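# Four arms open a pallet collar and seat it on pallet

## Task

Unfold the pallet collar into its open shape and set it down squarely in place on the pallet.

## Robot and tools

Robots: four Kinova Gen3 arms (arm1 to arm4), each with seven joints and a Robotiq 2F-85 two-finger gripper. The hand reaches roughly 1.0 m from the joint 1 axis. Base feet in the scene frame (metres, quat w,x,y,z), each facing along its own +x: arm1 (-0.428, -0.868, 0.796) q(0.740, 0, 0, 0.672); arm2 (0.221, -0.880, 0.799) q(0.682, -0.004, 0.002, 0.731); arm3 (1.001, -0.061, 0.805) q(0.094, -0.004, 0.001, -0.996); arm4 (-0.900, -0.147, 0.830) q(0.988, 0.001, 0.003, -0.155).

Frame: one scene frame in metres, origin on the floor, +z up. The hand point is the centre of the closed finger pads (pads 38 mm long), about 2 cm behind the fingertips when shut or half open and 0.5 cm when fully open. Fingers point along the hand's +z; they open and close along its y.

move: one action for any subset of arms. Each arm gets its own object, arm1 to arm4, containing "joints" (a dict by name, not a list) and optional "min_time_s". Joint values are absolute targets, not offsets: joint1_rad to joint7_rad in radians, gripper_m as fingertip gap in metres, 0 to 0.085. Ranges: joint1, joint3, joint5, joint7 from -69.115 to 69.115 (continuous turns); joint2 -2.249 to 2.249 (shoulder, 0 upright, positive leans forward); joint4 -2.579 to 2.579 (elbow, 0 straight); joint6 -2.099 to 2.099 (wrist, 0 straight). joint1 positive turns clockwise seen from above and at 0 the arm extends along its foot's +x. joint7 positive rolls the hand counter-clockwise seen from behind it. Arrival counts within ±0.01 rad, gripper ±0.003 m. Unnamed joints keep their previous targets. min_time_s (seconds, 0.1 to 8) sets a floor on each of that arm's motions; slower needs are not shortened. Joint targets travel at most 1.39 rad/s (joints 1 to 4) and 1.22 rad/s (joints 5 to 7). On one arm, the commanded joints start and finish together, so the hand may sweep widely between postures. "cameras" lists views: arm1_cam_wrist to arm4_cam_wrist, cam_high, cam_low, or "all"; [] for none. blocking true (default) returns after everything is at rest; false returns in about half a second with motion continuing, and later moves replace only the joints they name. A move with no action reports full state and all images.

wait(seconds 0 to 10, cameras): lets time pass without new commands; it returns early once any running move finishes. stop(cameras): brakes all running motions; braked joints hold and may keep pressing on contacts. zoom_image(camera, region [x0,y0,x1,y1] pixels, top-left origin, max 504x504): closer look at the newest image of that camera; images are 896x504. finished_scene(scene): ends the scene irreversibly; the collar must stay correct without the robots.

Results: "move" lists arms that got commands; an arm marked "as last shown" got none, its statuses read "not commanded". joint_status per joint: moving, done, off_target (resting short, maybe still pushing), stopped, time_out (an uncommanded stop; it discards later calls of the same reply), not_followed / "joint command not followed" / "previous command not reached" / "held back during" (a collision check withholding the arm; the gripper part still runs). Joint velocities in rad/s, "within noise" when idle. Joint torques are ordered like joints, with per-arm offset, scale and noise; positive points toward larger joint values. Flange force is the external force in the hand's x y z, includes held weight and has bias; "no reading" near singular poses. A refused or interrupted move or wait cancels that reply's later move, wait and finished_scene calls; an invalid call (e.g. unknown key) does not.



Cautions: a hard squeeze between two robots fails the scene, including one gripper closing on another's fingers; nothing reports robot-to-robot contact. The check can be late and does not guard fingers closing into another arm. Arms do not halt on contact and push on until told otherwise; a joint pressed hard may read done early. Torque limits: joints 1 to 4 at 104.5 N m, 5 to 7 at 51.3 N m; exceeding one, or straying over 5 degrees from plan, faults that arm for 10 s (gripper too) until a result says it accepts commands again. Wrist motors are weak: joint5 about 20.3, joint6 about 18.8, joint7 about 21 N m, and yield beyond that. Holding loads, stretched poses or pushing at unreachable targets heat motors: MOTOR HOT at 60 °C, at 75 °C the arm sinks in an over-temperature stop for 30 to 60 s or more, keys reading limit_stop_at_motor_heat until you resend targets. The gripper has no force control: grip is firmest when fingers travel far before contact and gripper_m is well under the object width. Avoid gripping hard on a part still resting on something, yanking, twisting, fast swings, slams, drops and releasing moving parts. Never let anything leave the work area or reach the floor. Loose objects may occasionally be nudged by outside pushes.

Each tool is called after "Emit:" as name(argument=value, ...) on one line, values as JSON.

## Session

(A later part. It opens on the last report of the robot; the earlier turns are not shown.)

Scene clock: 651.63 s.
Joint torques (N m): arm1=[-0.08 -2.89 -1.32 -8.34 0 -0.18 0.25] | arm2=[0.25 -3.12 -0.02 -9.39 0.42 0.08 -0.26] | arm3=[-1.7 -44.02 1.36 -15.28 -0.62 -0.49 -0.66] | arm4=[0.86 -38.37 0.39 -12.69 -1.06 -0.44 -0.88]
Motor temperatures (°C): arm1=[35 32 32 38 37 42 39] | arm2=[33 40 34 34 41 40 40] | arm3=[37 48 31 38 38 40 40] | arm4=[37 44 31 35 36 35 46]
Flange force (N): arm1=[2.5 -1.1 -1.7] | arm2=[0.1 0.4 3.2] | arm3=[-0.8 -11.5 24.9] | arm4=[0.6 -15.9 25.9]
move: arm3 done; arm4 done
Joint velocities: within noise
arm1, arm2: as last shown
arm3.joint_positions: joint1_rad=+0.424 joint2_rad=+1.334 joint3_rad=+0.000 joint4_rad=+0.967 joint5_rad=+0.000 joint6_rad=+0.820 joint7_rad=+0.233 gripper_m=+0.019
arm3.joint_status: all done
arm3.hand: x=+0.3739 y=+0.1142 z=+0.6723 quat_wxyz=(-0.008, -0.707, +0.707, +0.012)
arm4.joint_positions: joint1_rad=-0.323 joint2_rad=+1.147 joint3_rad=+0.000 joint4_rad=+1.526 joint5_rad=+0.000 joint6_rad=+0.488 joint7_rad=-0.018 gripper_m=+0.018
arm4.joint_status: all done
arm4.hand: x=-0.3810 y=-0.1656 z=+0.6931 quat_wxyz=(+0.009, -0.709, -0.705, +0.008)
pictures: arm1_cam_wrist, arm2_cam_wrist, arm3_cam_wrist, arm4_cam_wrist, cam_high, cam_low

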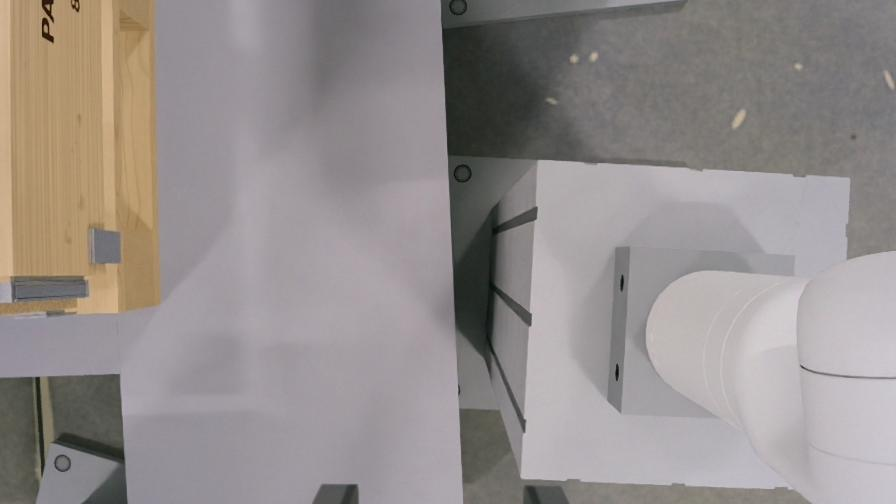

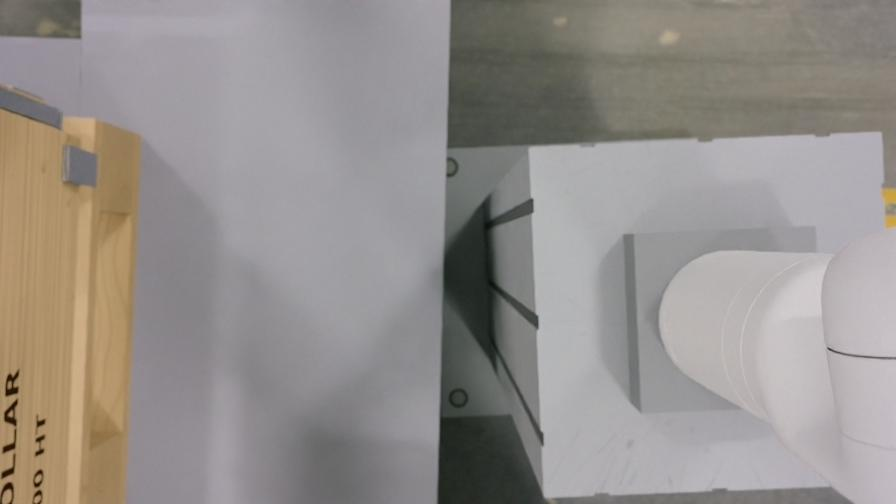

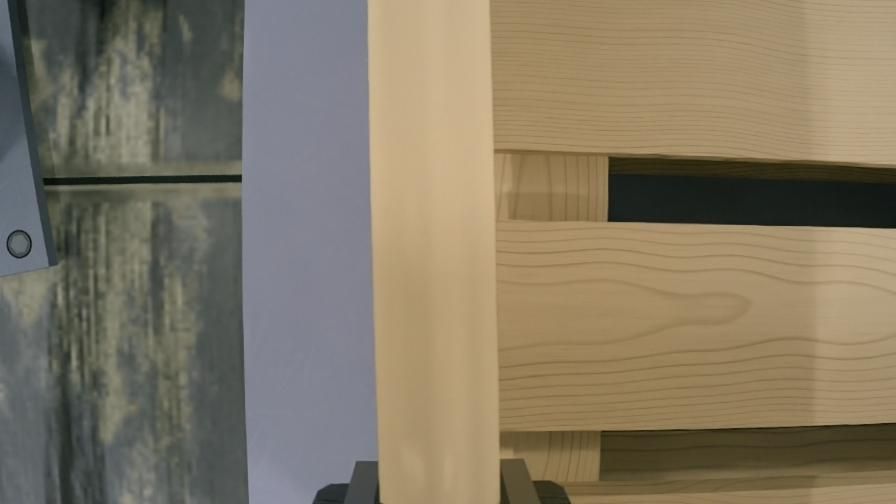

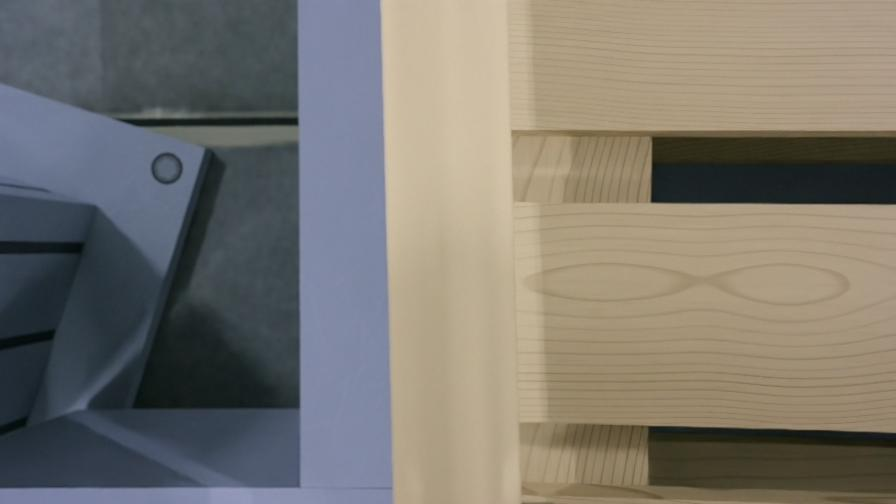

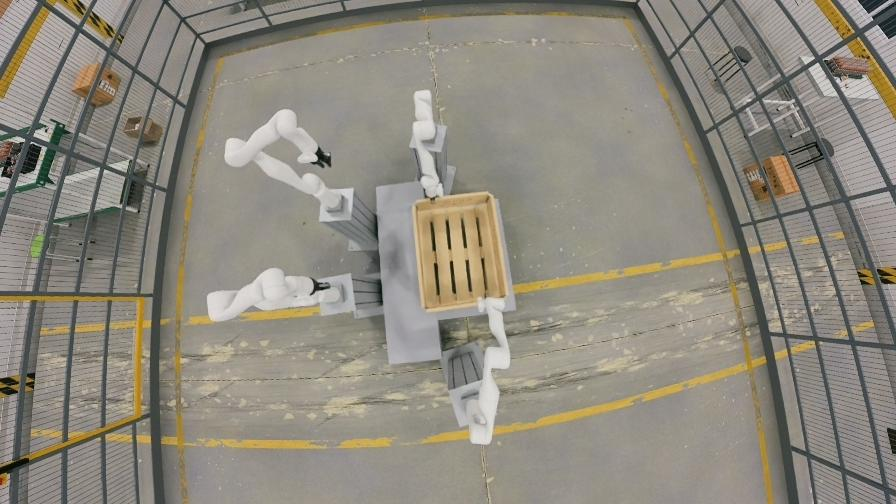

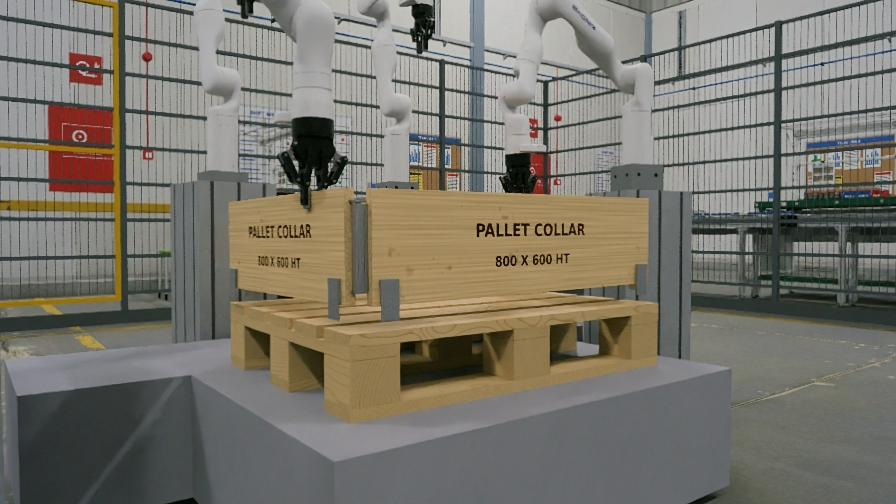

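Emit:
move(arm3={"joints":{"joint1_rad":0.4257,"joint2_rad":1.3219,"joint3_rad":0,"joint4_rad":1.0012,"joint5_rad":0,"joint6_rad":0.7985,"joint7_rad":0.2357},"min_time_s":2}, arm4={"joints":{"joint1_rad":-0.3229,"joint2_rad":1.1513,"joint3_rad":0,"joint4_rad":1.5411,"joint5_rad":0,"joint6_rad":0.4692,"joint7_rad":-0.0187},"min_time_s":2}, cameras=["arm1_cam_wrist","arm2_cam_wrist","arm3_cam_wrist","arm4_cam_wrist","cam_low"])

Emit:
zoom_image(camera="arm1_cam_wrist", region=[0, 220, 150, 330])

Emit:
zoom_image(camera="arm2_cam_wrist", region=[0, 70, 150, 190])

Emit:
zoom_image(camera="arm3_cam_wrist", region=[392, 0, 896, 504])

Emit:
zoom_image(camera="arm4_cam_wrist", region=[342, 0, 846, 504])

Scene clock: 694.97 s.
Joint torques (N m): arm1=[-0.02 -2.92 -1.47 -8.36 -0.03 -0.13 0.29] | arm2=[0.26 -3.18 -0.03 -9.36 0.4 0.05 -0.27] | arm3=[-0.91 -41.37 2.09 -12.46 0.31 0.58 0.26] | arm4=[0.4 -36.64 0.03 -9.31 -0.28 0.42 -0.04]
Motor temperatures (°C): arm1=[35 32 32 38 37 42 39] | arm2=[33 39 34 34 41 40 40] | arm3=[37 56 30 37 38 40 40] | arm4=[36 47 31 35 36 35 46]
Flange force (N): arm1=[2.8 -1.3 -1.4] | arm2=[0.2 0.2 3.0] | arm3=[0.1 -4.7 24.2] | arm4=[1.1 -7.6 26.2]
move: arm3 done; arm4 done
Joint velocities: within noise
arm1, arm2: as last shown
arm3.joint_positions: joint1_rad=+0.426 joint2_rad=+1.322 joint3_rad=+0.000 joint4_rad=+1.001 joint5_rad=+0.000 joint6_rad=+0.799 joint7_rad=+0.236 gripper_m=+0.019
arm3.joint_status: all done
arm3.hand: x=+0.3799 y=+0.1142 z=+0.6722 quat_wxyz=(-0.008, -0.707, +0.707, +0.012)
arm4.joint_positions: joint1_rad=-0.323 joint2_rad=+1.151 joint3_rad=+0.000 joint4_rad=+1.541 joint5_rad=+0.000 joint6_rad=+0.469 joint7_rad=-0.019 gripper_m=+0.018
arm4.joint_status: all done
arm4.hand: x=-0.3856 y=-0.1655 z=+0.6891 quat_wxyz=(+0.009, -0.709, -0.705, +0.008)

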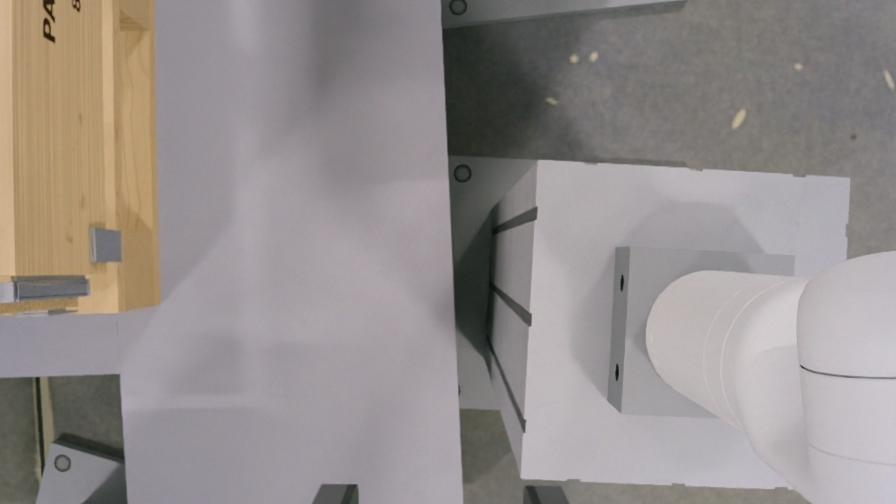

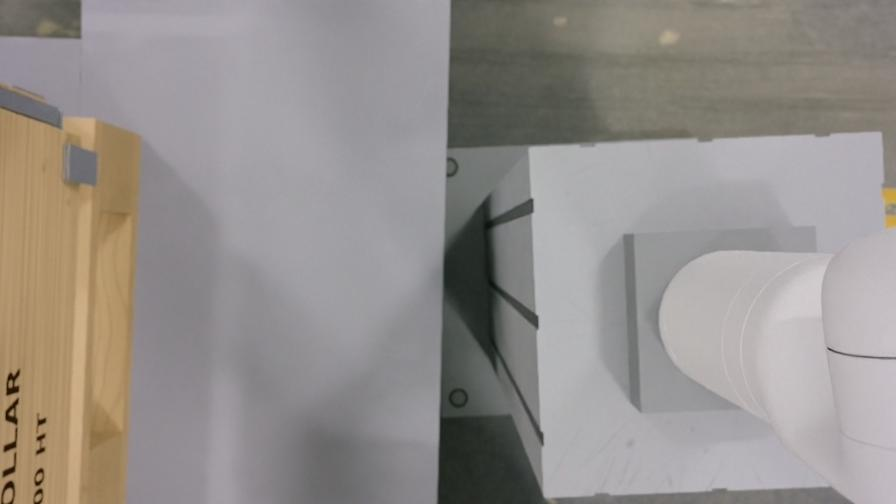

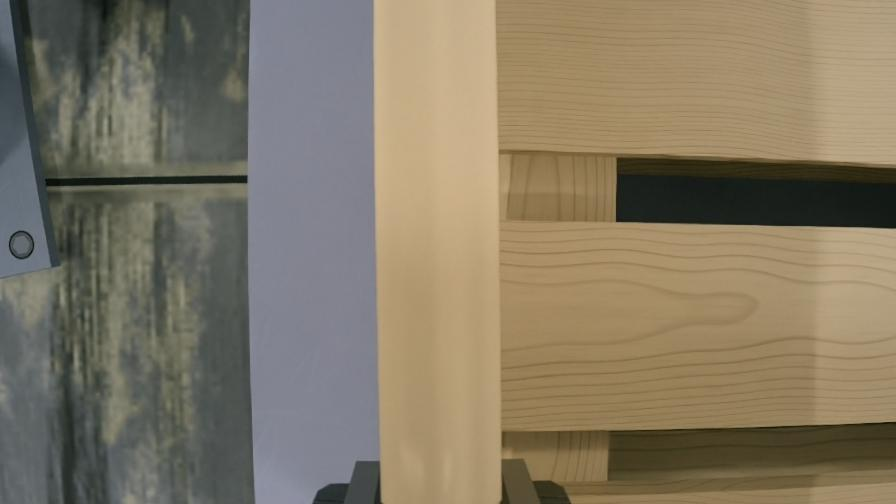

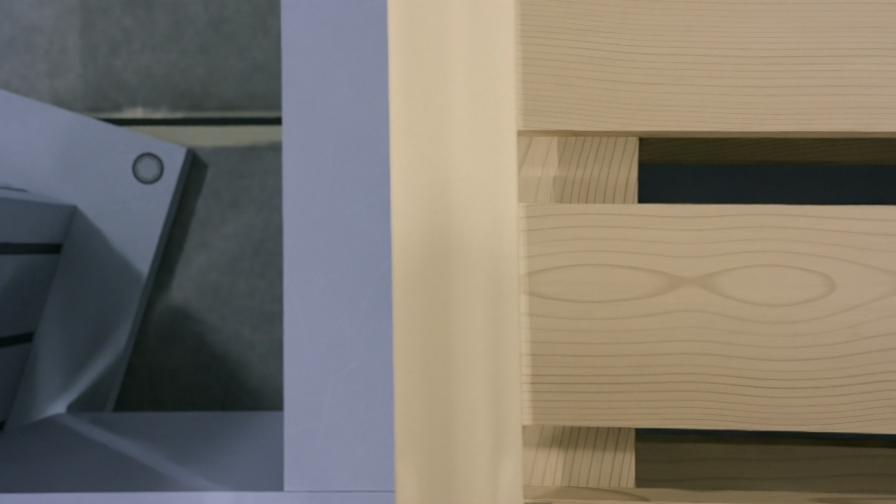

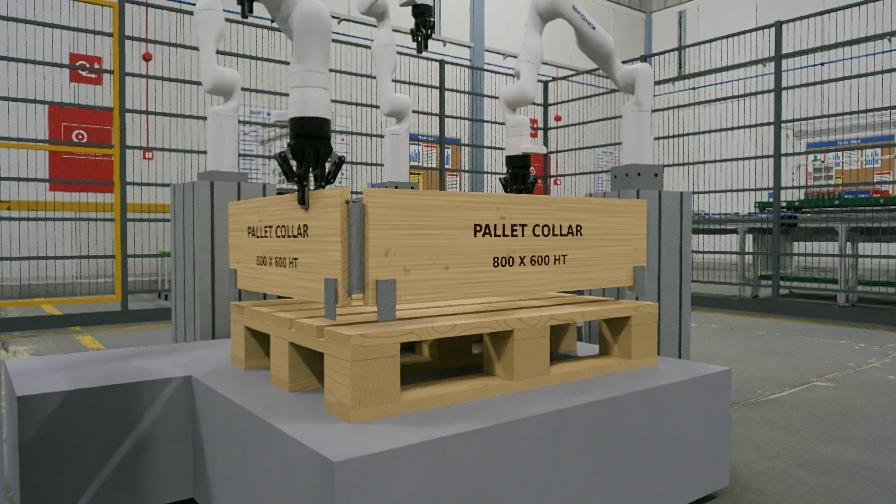

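Scaled by 3.360 from the camera's image (finer frame: 1280x720).

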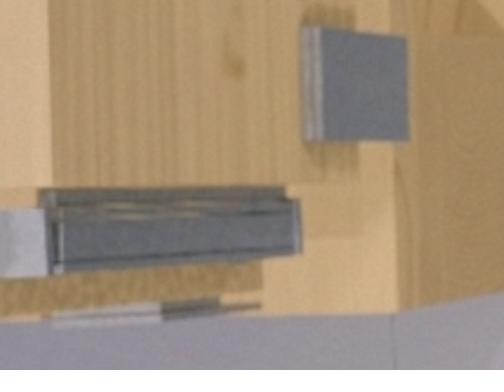

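Scaled by 3.360 from the camera's image (finer frame: 1280x720).

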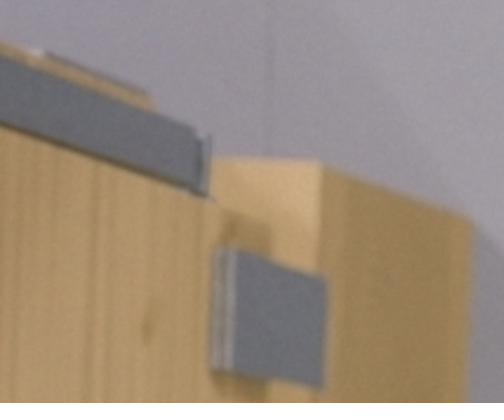

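Scaled by 1.000.

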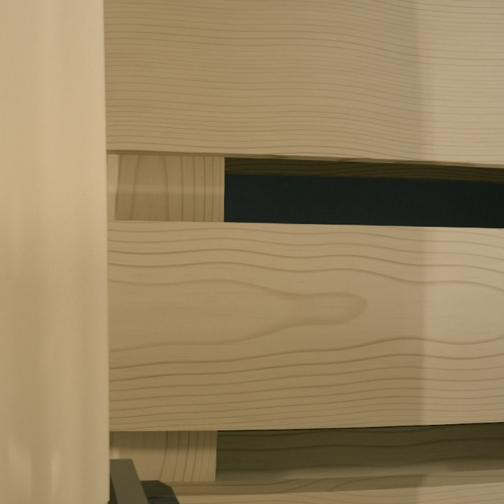

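Scaled by 1.000.

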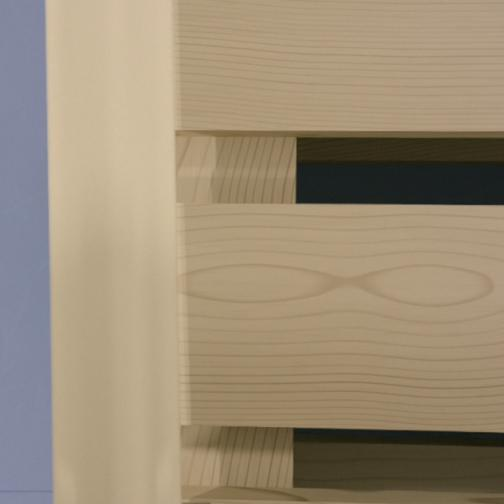

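Emit:
move(arm3={"joints":{"joint1_rad":0.4262,"joint2_rad":1.3188,"joint3_rad":0,"joint4_rad":1.0093,"joint5_rad":0,"joint6_rad":0.7935,"joint7_rad":0.2102},"min_time_s":2}, arm4={"joints":{"joint1_rad":-0.3230,"joint2_rad":1.1458,"joint3_rad":0,"joint4_rad":1.5626,"joint5_rad":0,"joint6_rad":0.4532,"joint7_rad":-0.0448},"min_time_s":2}, cameras=["arm1_cam_wrist","arm2_cam_wrist","arm3_cam_wrist","arm4_cam_wrist","cam_low"])

Emit:
zoom_image(camera="arm1_cam_wrist", region=[0, 220, 150, 330])

Emit:
zoom_image(camera="arm2_cam_wrist", region=[0, 70, 150, 190])

Emit:
zoom_image(camera="cam_low", region=[220, 170, 440, 370])

Emit:
zoom_image(camera="cam_low", region=[560, 180, 680, 330])

Scene clock: 712.87 s.
Joint torques (N m): arm1=[-0.03 -2.96 -1.3 -8.31 -0.06 -0.16 0.25] | arm2=[0.25 -3.11 -0.01 -9.37 0.4 0.07 -0.27] | arm3=[-0.58 -41.39 2.33 -12.43 0.29 0.59 0.15] | arm4=[0.86 -36.34 0.39 -9.13 -0.48 0.45 -0.29]
Motor temperatures (°C): arm1=[35 32 32 38 37 42 39] | arm2=[33 39 34 34 41 40 40] | arm3=[37 58 30 37 38 40 40] | arm4=[36 47 31 35 36 35 46]
Flange force (N): arm1=[2.4 -1.3 -1.7] | arm2=[0.1 0.4 3.1] | arm3=[0.3 -4.7 24.4] | arm4=[1.3 -7.9 26.2]
move: arm3 done; arm4 done
Joint velocities: within noise
arm1, arm2: as last shown
arm3.joint_positions: joint1_rad=+0.426 joint2_rad=+1.319 joint3_rad=+0.000 joint4_rad=+1.009 joint5_rad=+0.000 joint6_rad=+0.794 joint7_rad=+0.210 gripper_m=+0.019
arm3.joint_status: all done
arm3.hand: x=+0.3814 y=+0.1142 z=+0.6723 quat_wxyz=(-0.008, -0.697, +0.717, +0.012)
arm4.joint_positions: joint1_rad=-0.323 joint2_rad=+1.146 joint3_rad=+0.000 joint4_rad=+1.563 joint5_rad=+0.000 joint6_rad=+0.453 joint7_rad=-0.045 gripper_m=+0.018
arm4.joint_status: all done
arm4.hand: x=-0.3911 y=-0.1655 z=+0.6891 quat_wxyz=(+0.009, -0.718, -0.695, +0.008)

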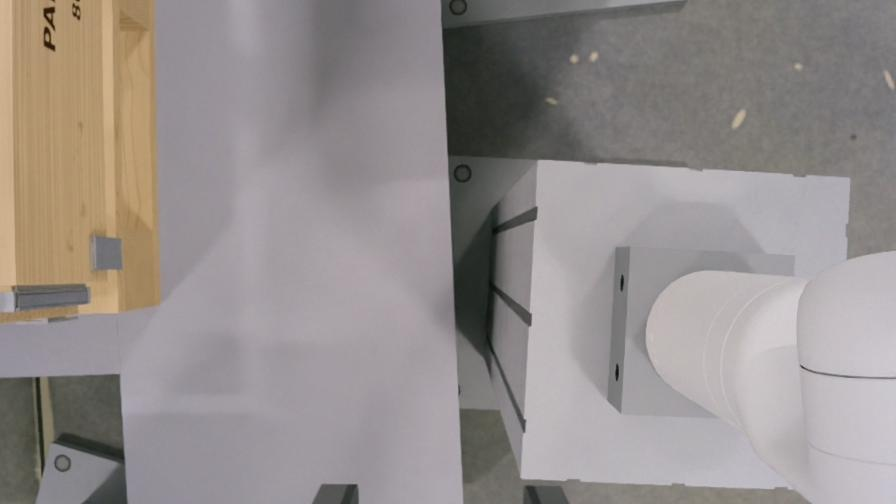

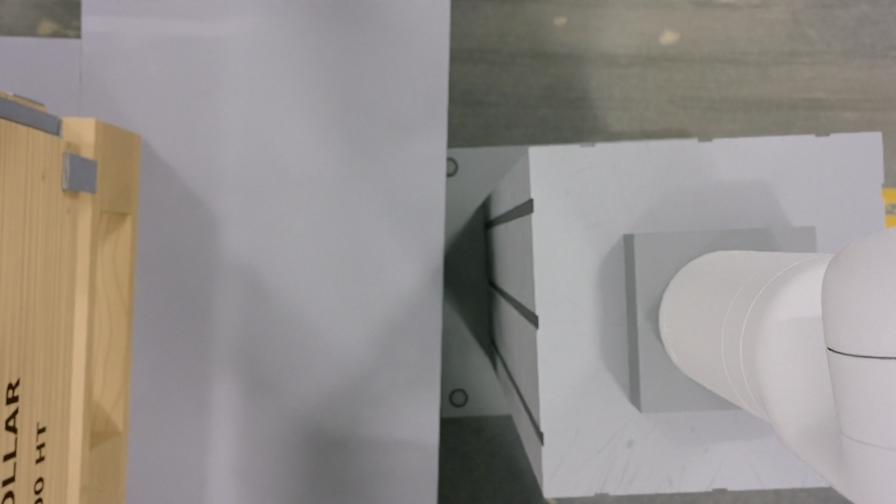

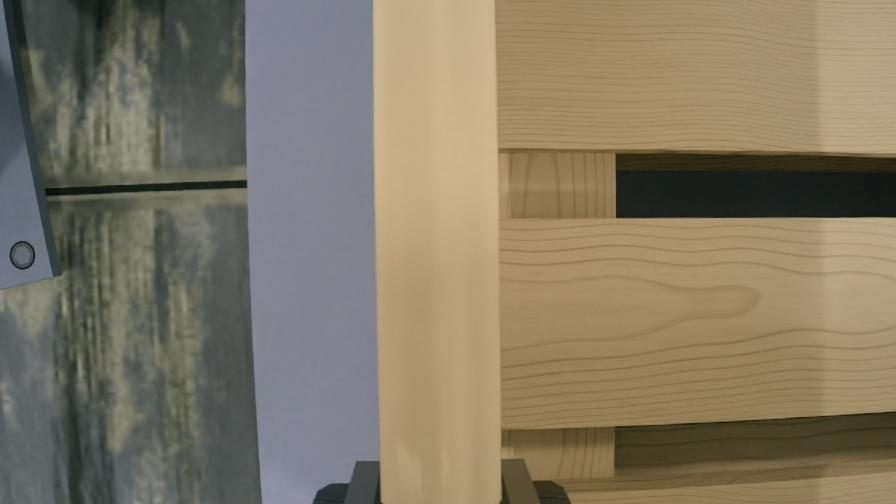

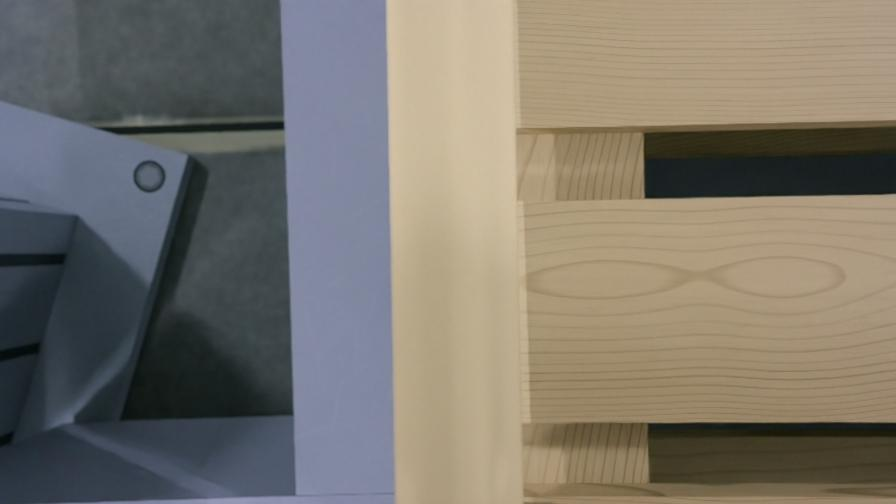

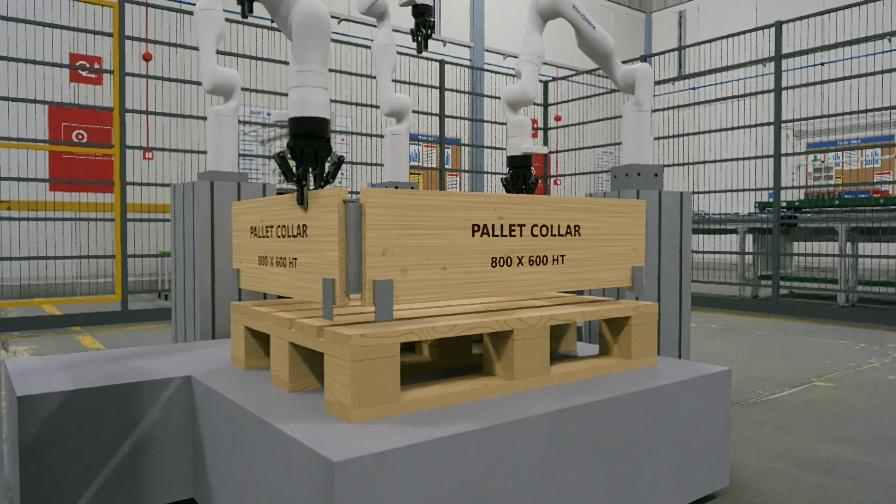

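Scaled by 3.360 from the camera's image (finer frame: 1280x720).

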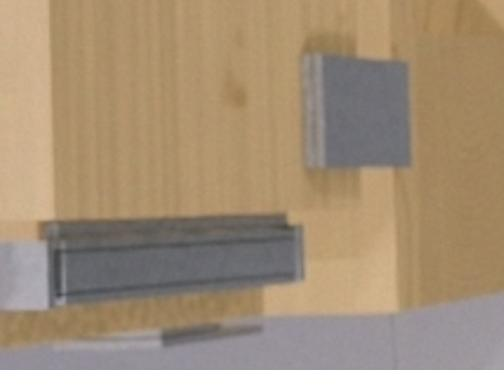

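Scaled by 3.360 from the camera's image (finer frame: 1280x720).

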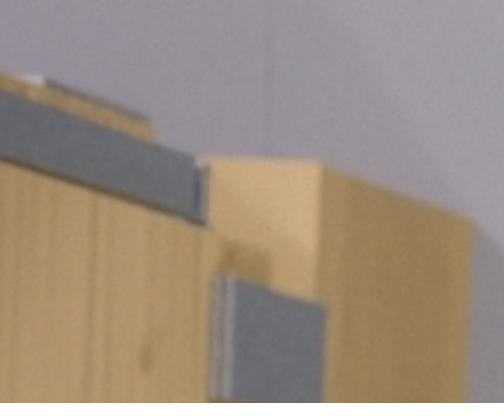

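Scaled by 2.291 from the camera's image (finer frame: 1280x720).

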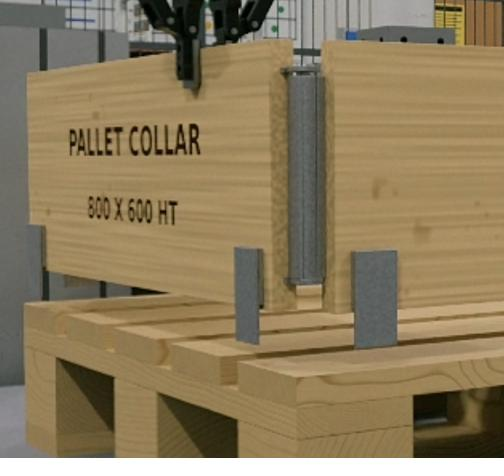

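Scaled by 3.360 from the camera's image (finer frame: 1280x720).

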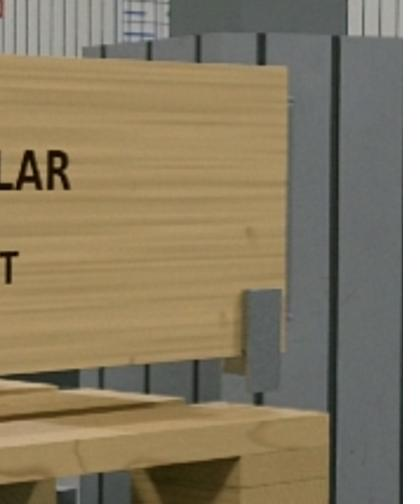

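Emit:
zoom_image(camera="cam_low", region=[335, 315, 365, 345])

Emit:
zoom_image(camera="cam_low", region=[220, 285, 250, 315])

Emit:
zoom_image(camera="cam_low", region=[630, 280, 670, 320])

Scaled by 16.800 from the camera's image (finer frame: 1280x720).

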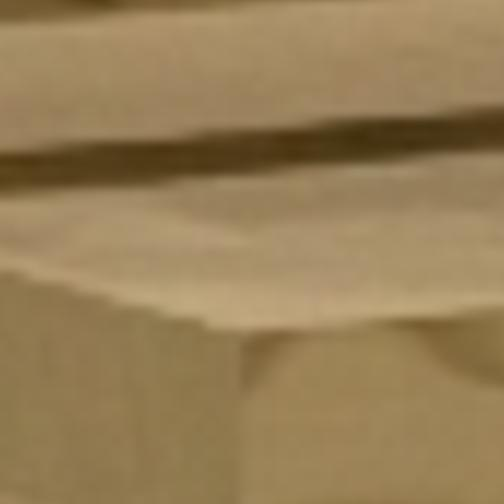

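Scaled by 16.800 from the camera's image (finer frame: 1280x720).

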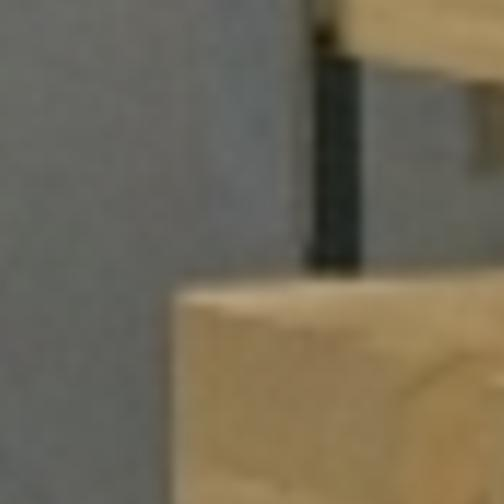

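Scaled by 12.600 from the camera's image (finer frame: 1280x720).

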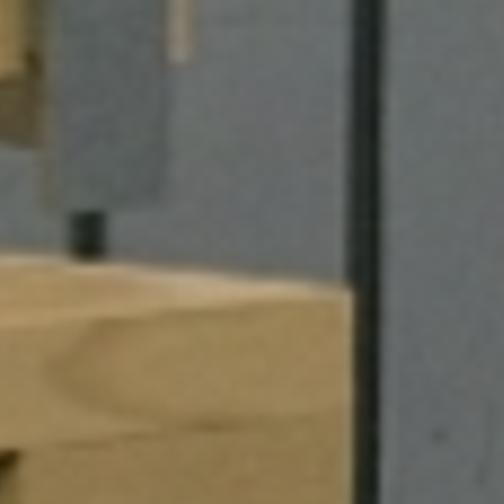

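Emit:
zoom_image(camera="cam_low", region=[340, 180, 380, 220])

Emit:
zoom_image(camera="cam_low", region=[620, 190, 660, 230])

Emit:
zoom_image(camera="cam_low", region=[310, 275, 400, 330])

Emit:
zoom_image(camera="cam_low", region=[615, 255, 665, 305])

Scaled by 12.600 from the camera's image (finer frame: 1280x720).

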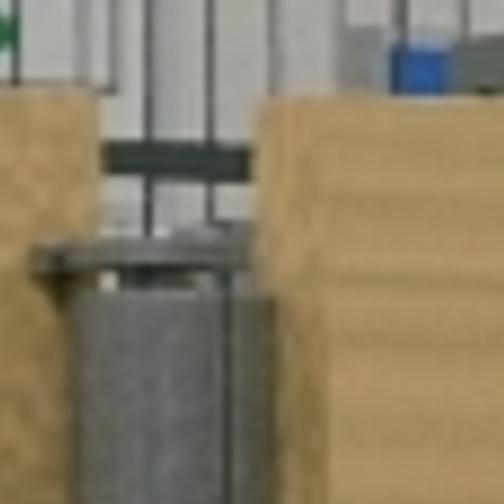

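Scaled by 12.600 from the camera's image (finer frame: 1280x720).

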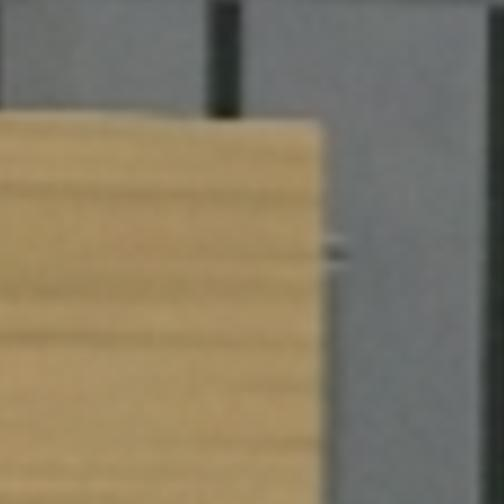

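Scaled by 5.600 from the camera's image (finer frame: 1280x720).

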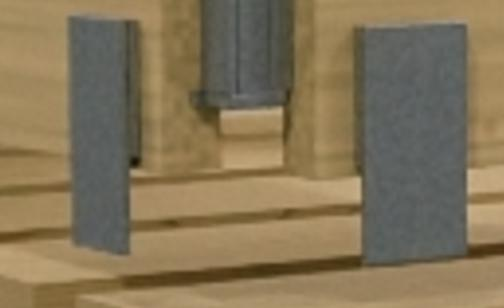

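Scaled by 10.080 from the camera's image (finer frame: 1280x720).

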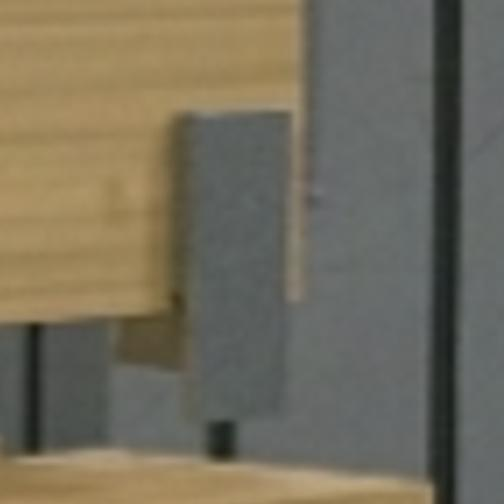

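Emit:
move(arm3={"joints":{"joint1_rad":0.4234,"joint2_rad":1.3497,"joint3_rad":0,"joint4_rad":0.9585,"joint5_rad":0,"joint6_rad":0.8134,"joint7_rad":0.2124},"min_time_s":1.5}, arm4={"joints":{"joint1_rad":-0.3231,"joint2_rad":1.1570,"joint3_rad":0,"joint4_rad":1.5797,"joint5_rad":0,"joint6_rad":0.4249,"joint7_rad":-0.0399},"min_time_s":1.5}, cameras=["arm1_cam_wrist","arm2_cam_wrist","arm3_cam_wrist","arm4_cam_wrist","cam_low"])

Emit:
zoom_image(camera="arm1_cam_wrist", region=[0, 220, 150, 330])

Emit:
zoom_image(camera="arm2_cam_wrist", region=[0, 70, 150, 190])

Emit:
zoom_image(camera="cam_low", region=[310, 275, 400, 335])

Emit:
zoom_image(camera="cam_low", region=[615, 255, 665, 305])

Emit:
zoom_image(camera="cam_low", region=[340, 180, 380, 220])

Emit:
zoom_image(camera="cam_low", region=[620, 190, 660, 230])

Emit:
zoom_image(camera="cam_low", region=[220, 260, 260, 310])

Scene clock: 728.93 s.
Joint torques (N m): arm1=[-0.03 -2.92 -1.3 -8.36 -0.07 -0.19 0.29] | arm2=[0.27 -3.13 -0.03 -9.36 0.41 0.03 -0.24] | arm3=[-0.75 -42.73 2.07 -13.38 0.15 0.17 0.1] | arm4=[0.98 -35.88 0.47 -8.89 -0.66 0.46 -0.49]
Motor temperatures (°C): arm1=[35 31 32 38 37 42 39] | arm2=[33 39 34 34 41 40 40] | arm3=[37 59 30 37 38 40 40] | arm4=[36 48 31 35 36 35 46]
Flange force (N): arm1=[2.4 -1.1 -1.7] | arm2=[0.1 0.4 3.0] | arm3=[0.2 -5.7 24.8] | arm4=[1.2 -8.8 25.6]
move: arm3 done; arm4 done
Joint velocities: within noise
arm1, arm2: as last shown
arm3.joint_positions: joint1_rad=+0.423 joint2_rad=+1.350 joint3_rad=+0.000 joint4_rad=+0.958 joint5_rad=+0.000 joint6_rad=+0.813 joint7_rad=+0.212 gripper_m=+0.019
arm3.joint_status: all done
arm3.hand: x=+0.3737 y=+0.1142 z=+0.6643 quat_wxyz=(-0.008, -0.699, +0.715, +0.012)
arm4.joint_positions: joint1_rad=-0.323 joint2_rad=+1.157 joint3_rad=+0.000 joint4_rad=+1.580 joint5_rad=+0.000 joint6_rad=+0.425 joint7_rad=-0.040 gripper_m=+0.018
arm4.joint_status: all done
arm4.hand: x=-0.3973 y=-0.1655 z=+0.6812 quat_wxyz=(+0.009, -0.717, -0.697, +0.008)

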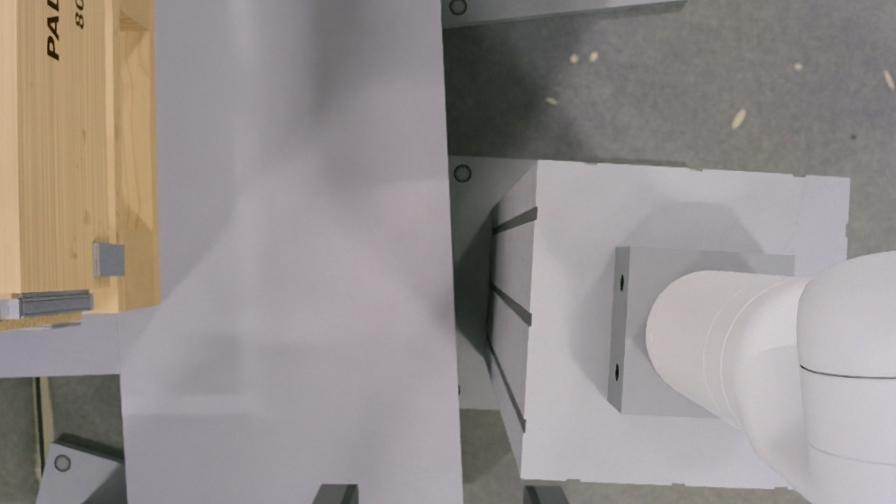

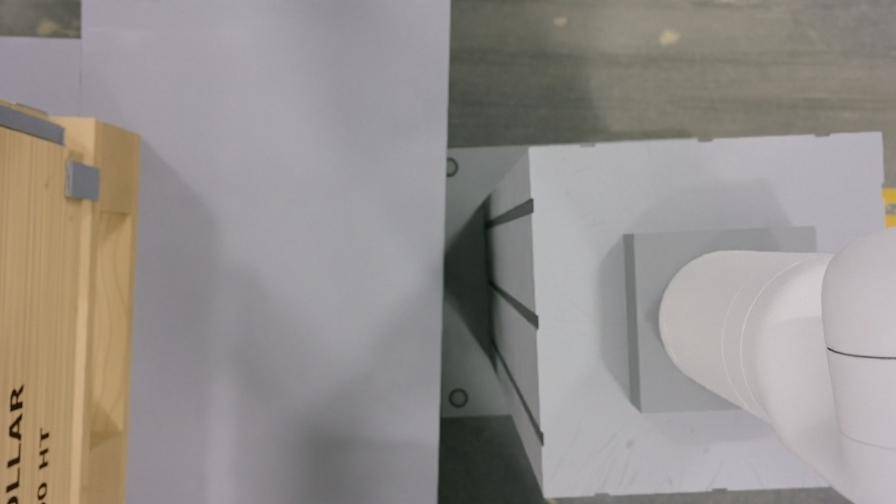

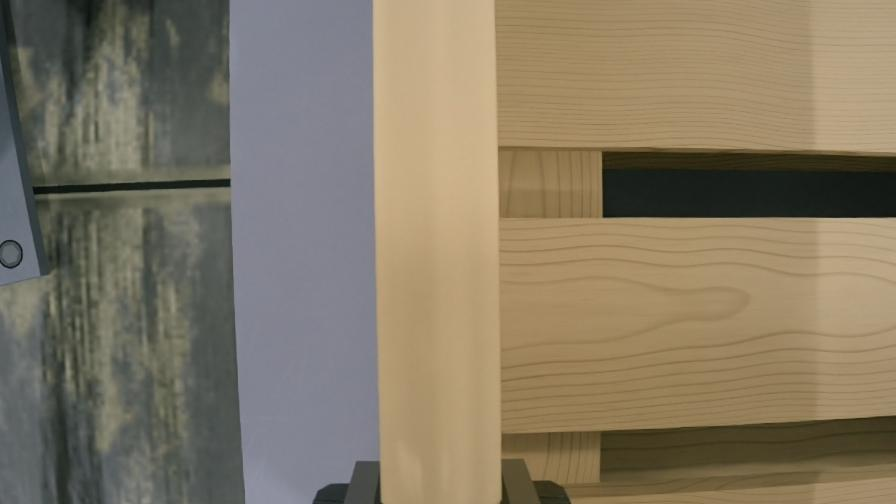

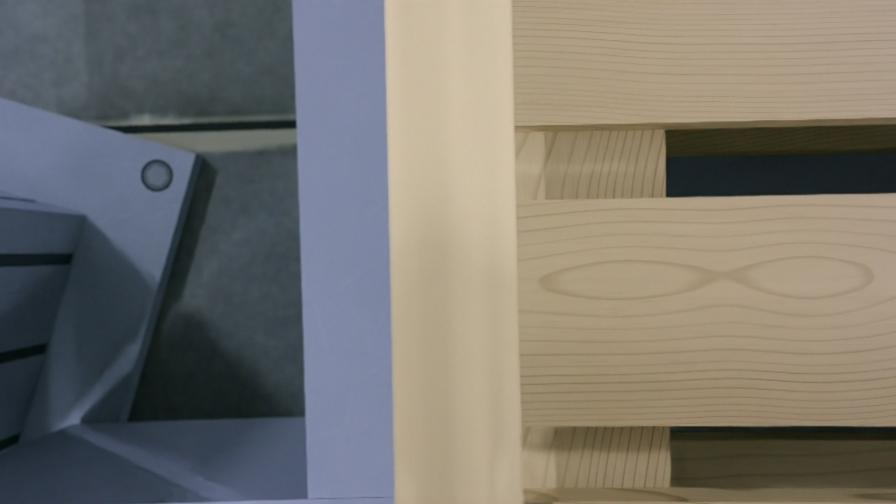

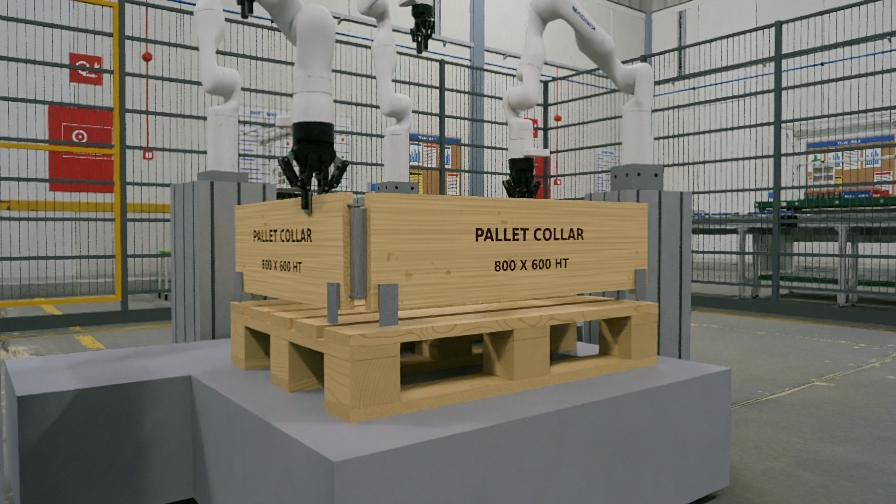

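Scaled by 3.360 from the camera's image (finer frame: 1280x720).

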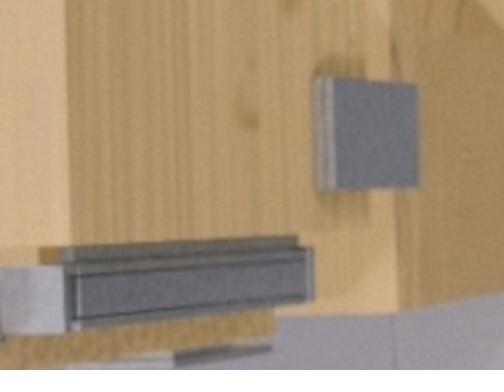

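Scaled by 3.360 from the camera's image (finer frame: 1280x720).

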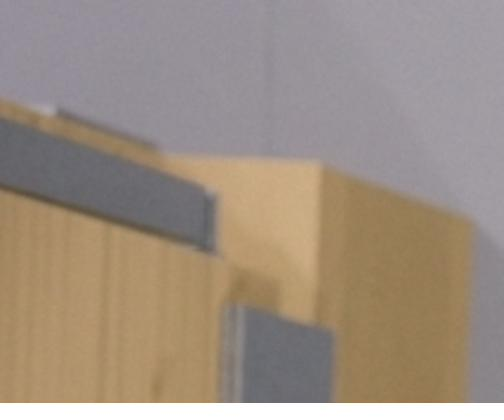

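Scaled by 5.600 from the camera's image (finer frame: 1280x720).

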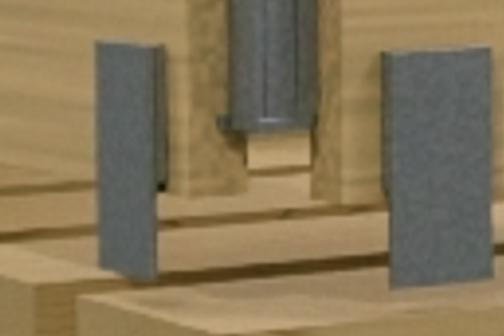

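Scaled by 10.080 from the camera's image (finer frame: 1280x720).

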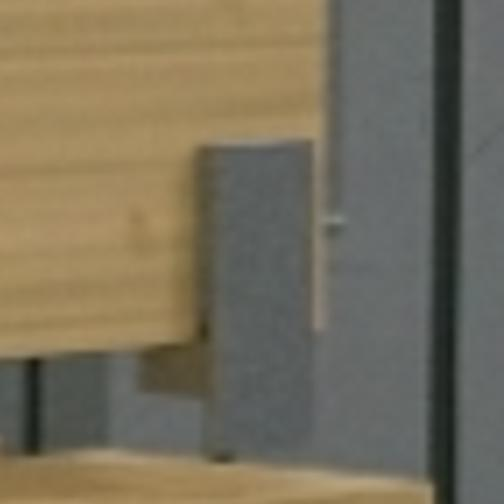

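Scaled by 12.600 from the camera's image (finer frame: 1280x720).

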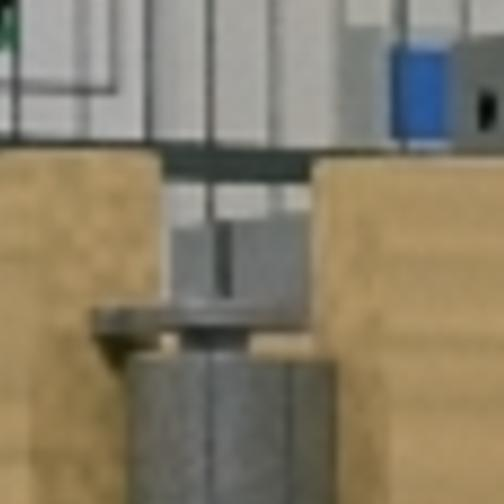

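Scaled by 12.600 from the camera's image (finer frame: 1280x720).

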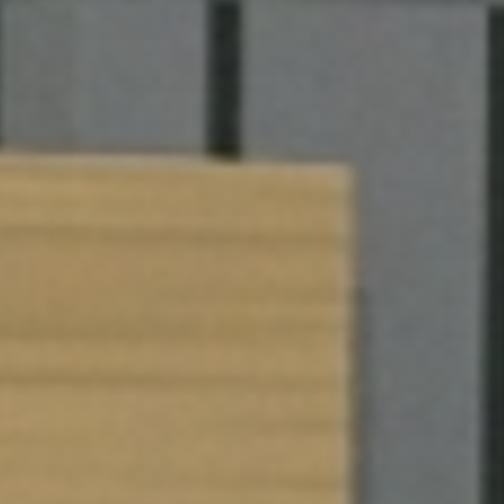

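Scaled by 10.080 from the camera's image (finer frame: 1280x720).

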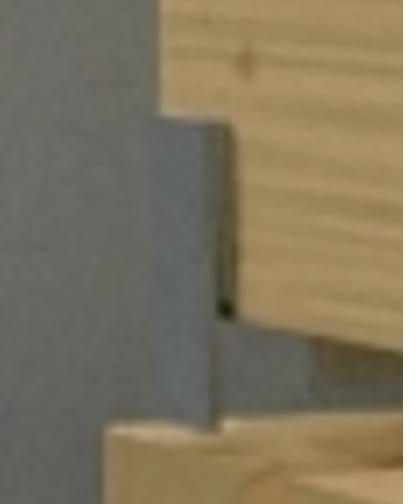

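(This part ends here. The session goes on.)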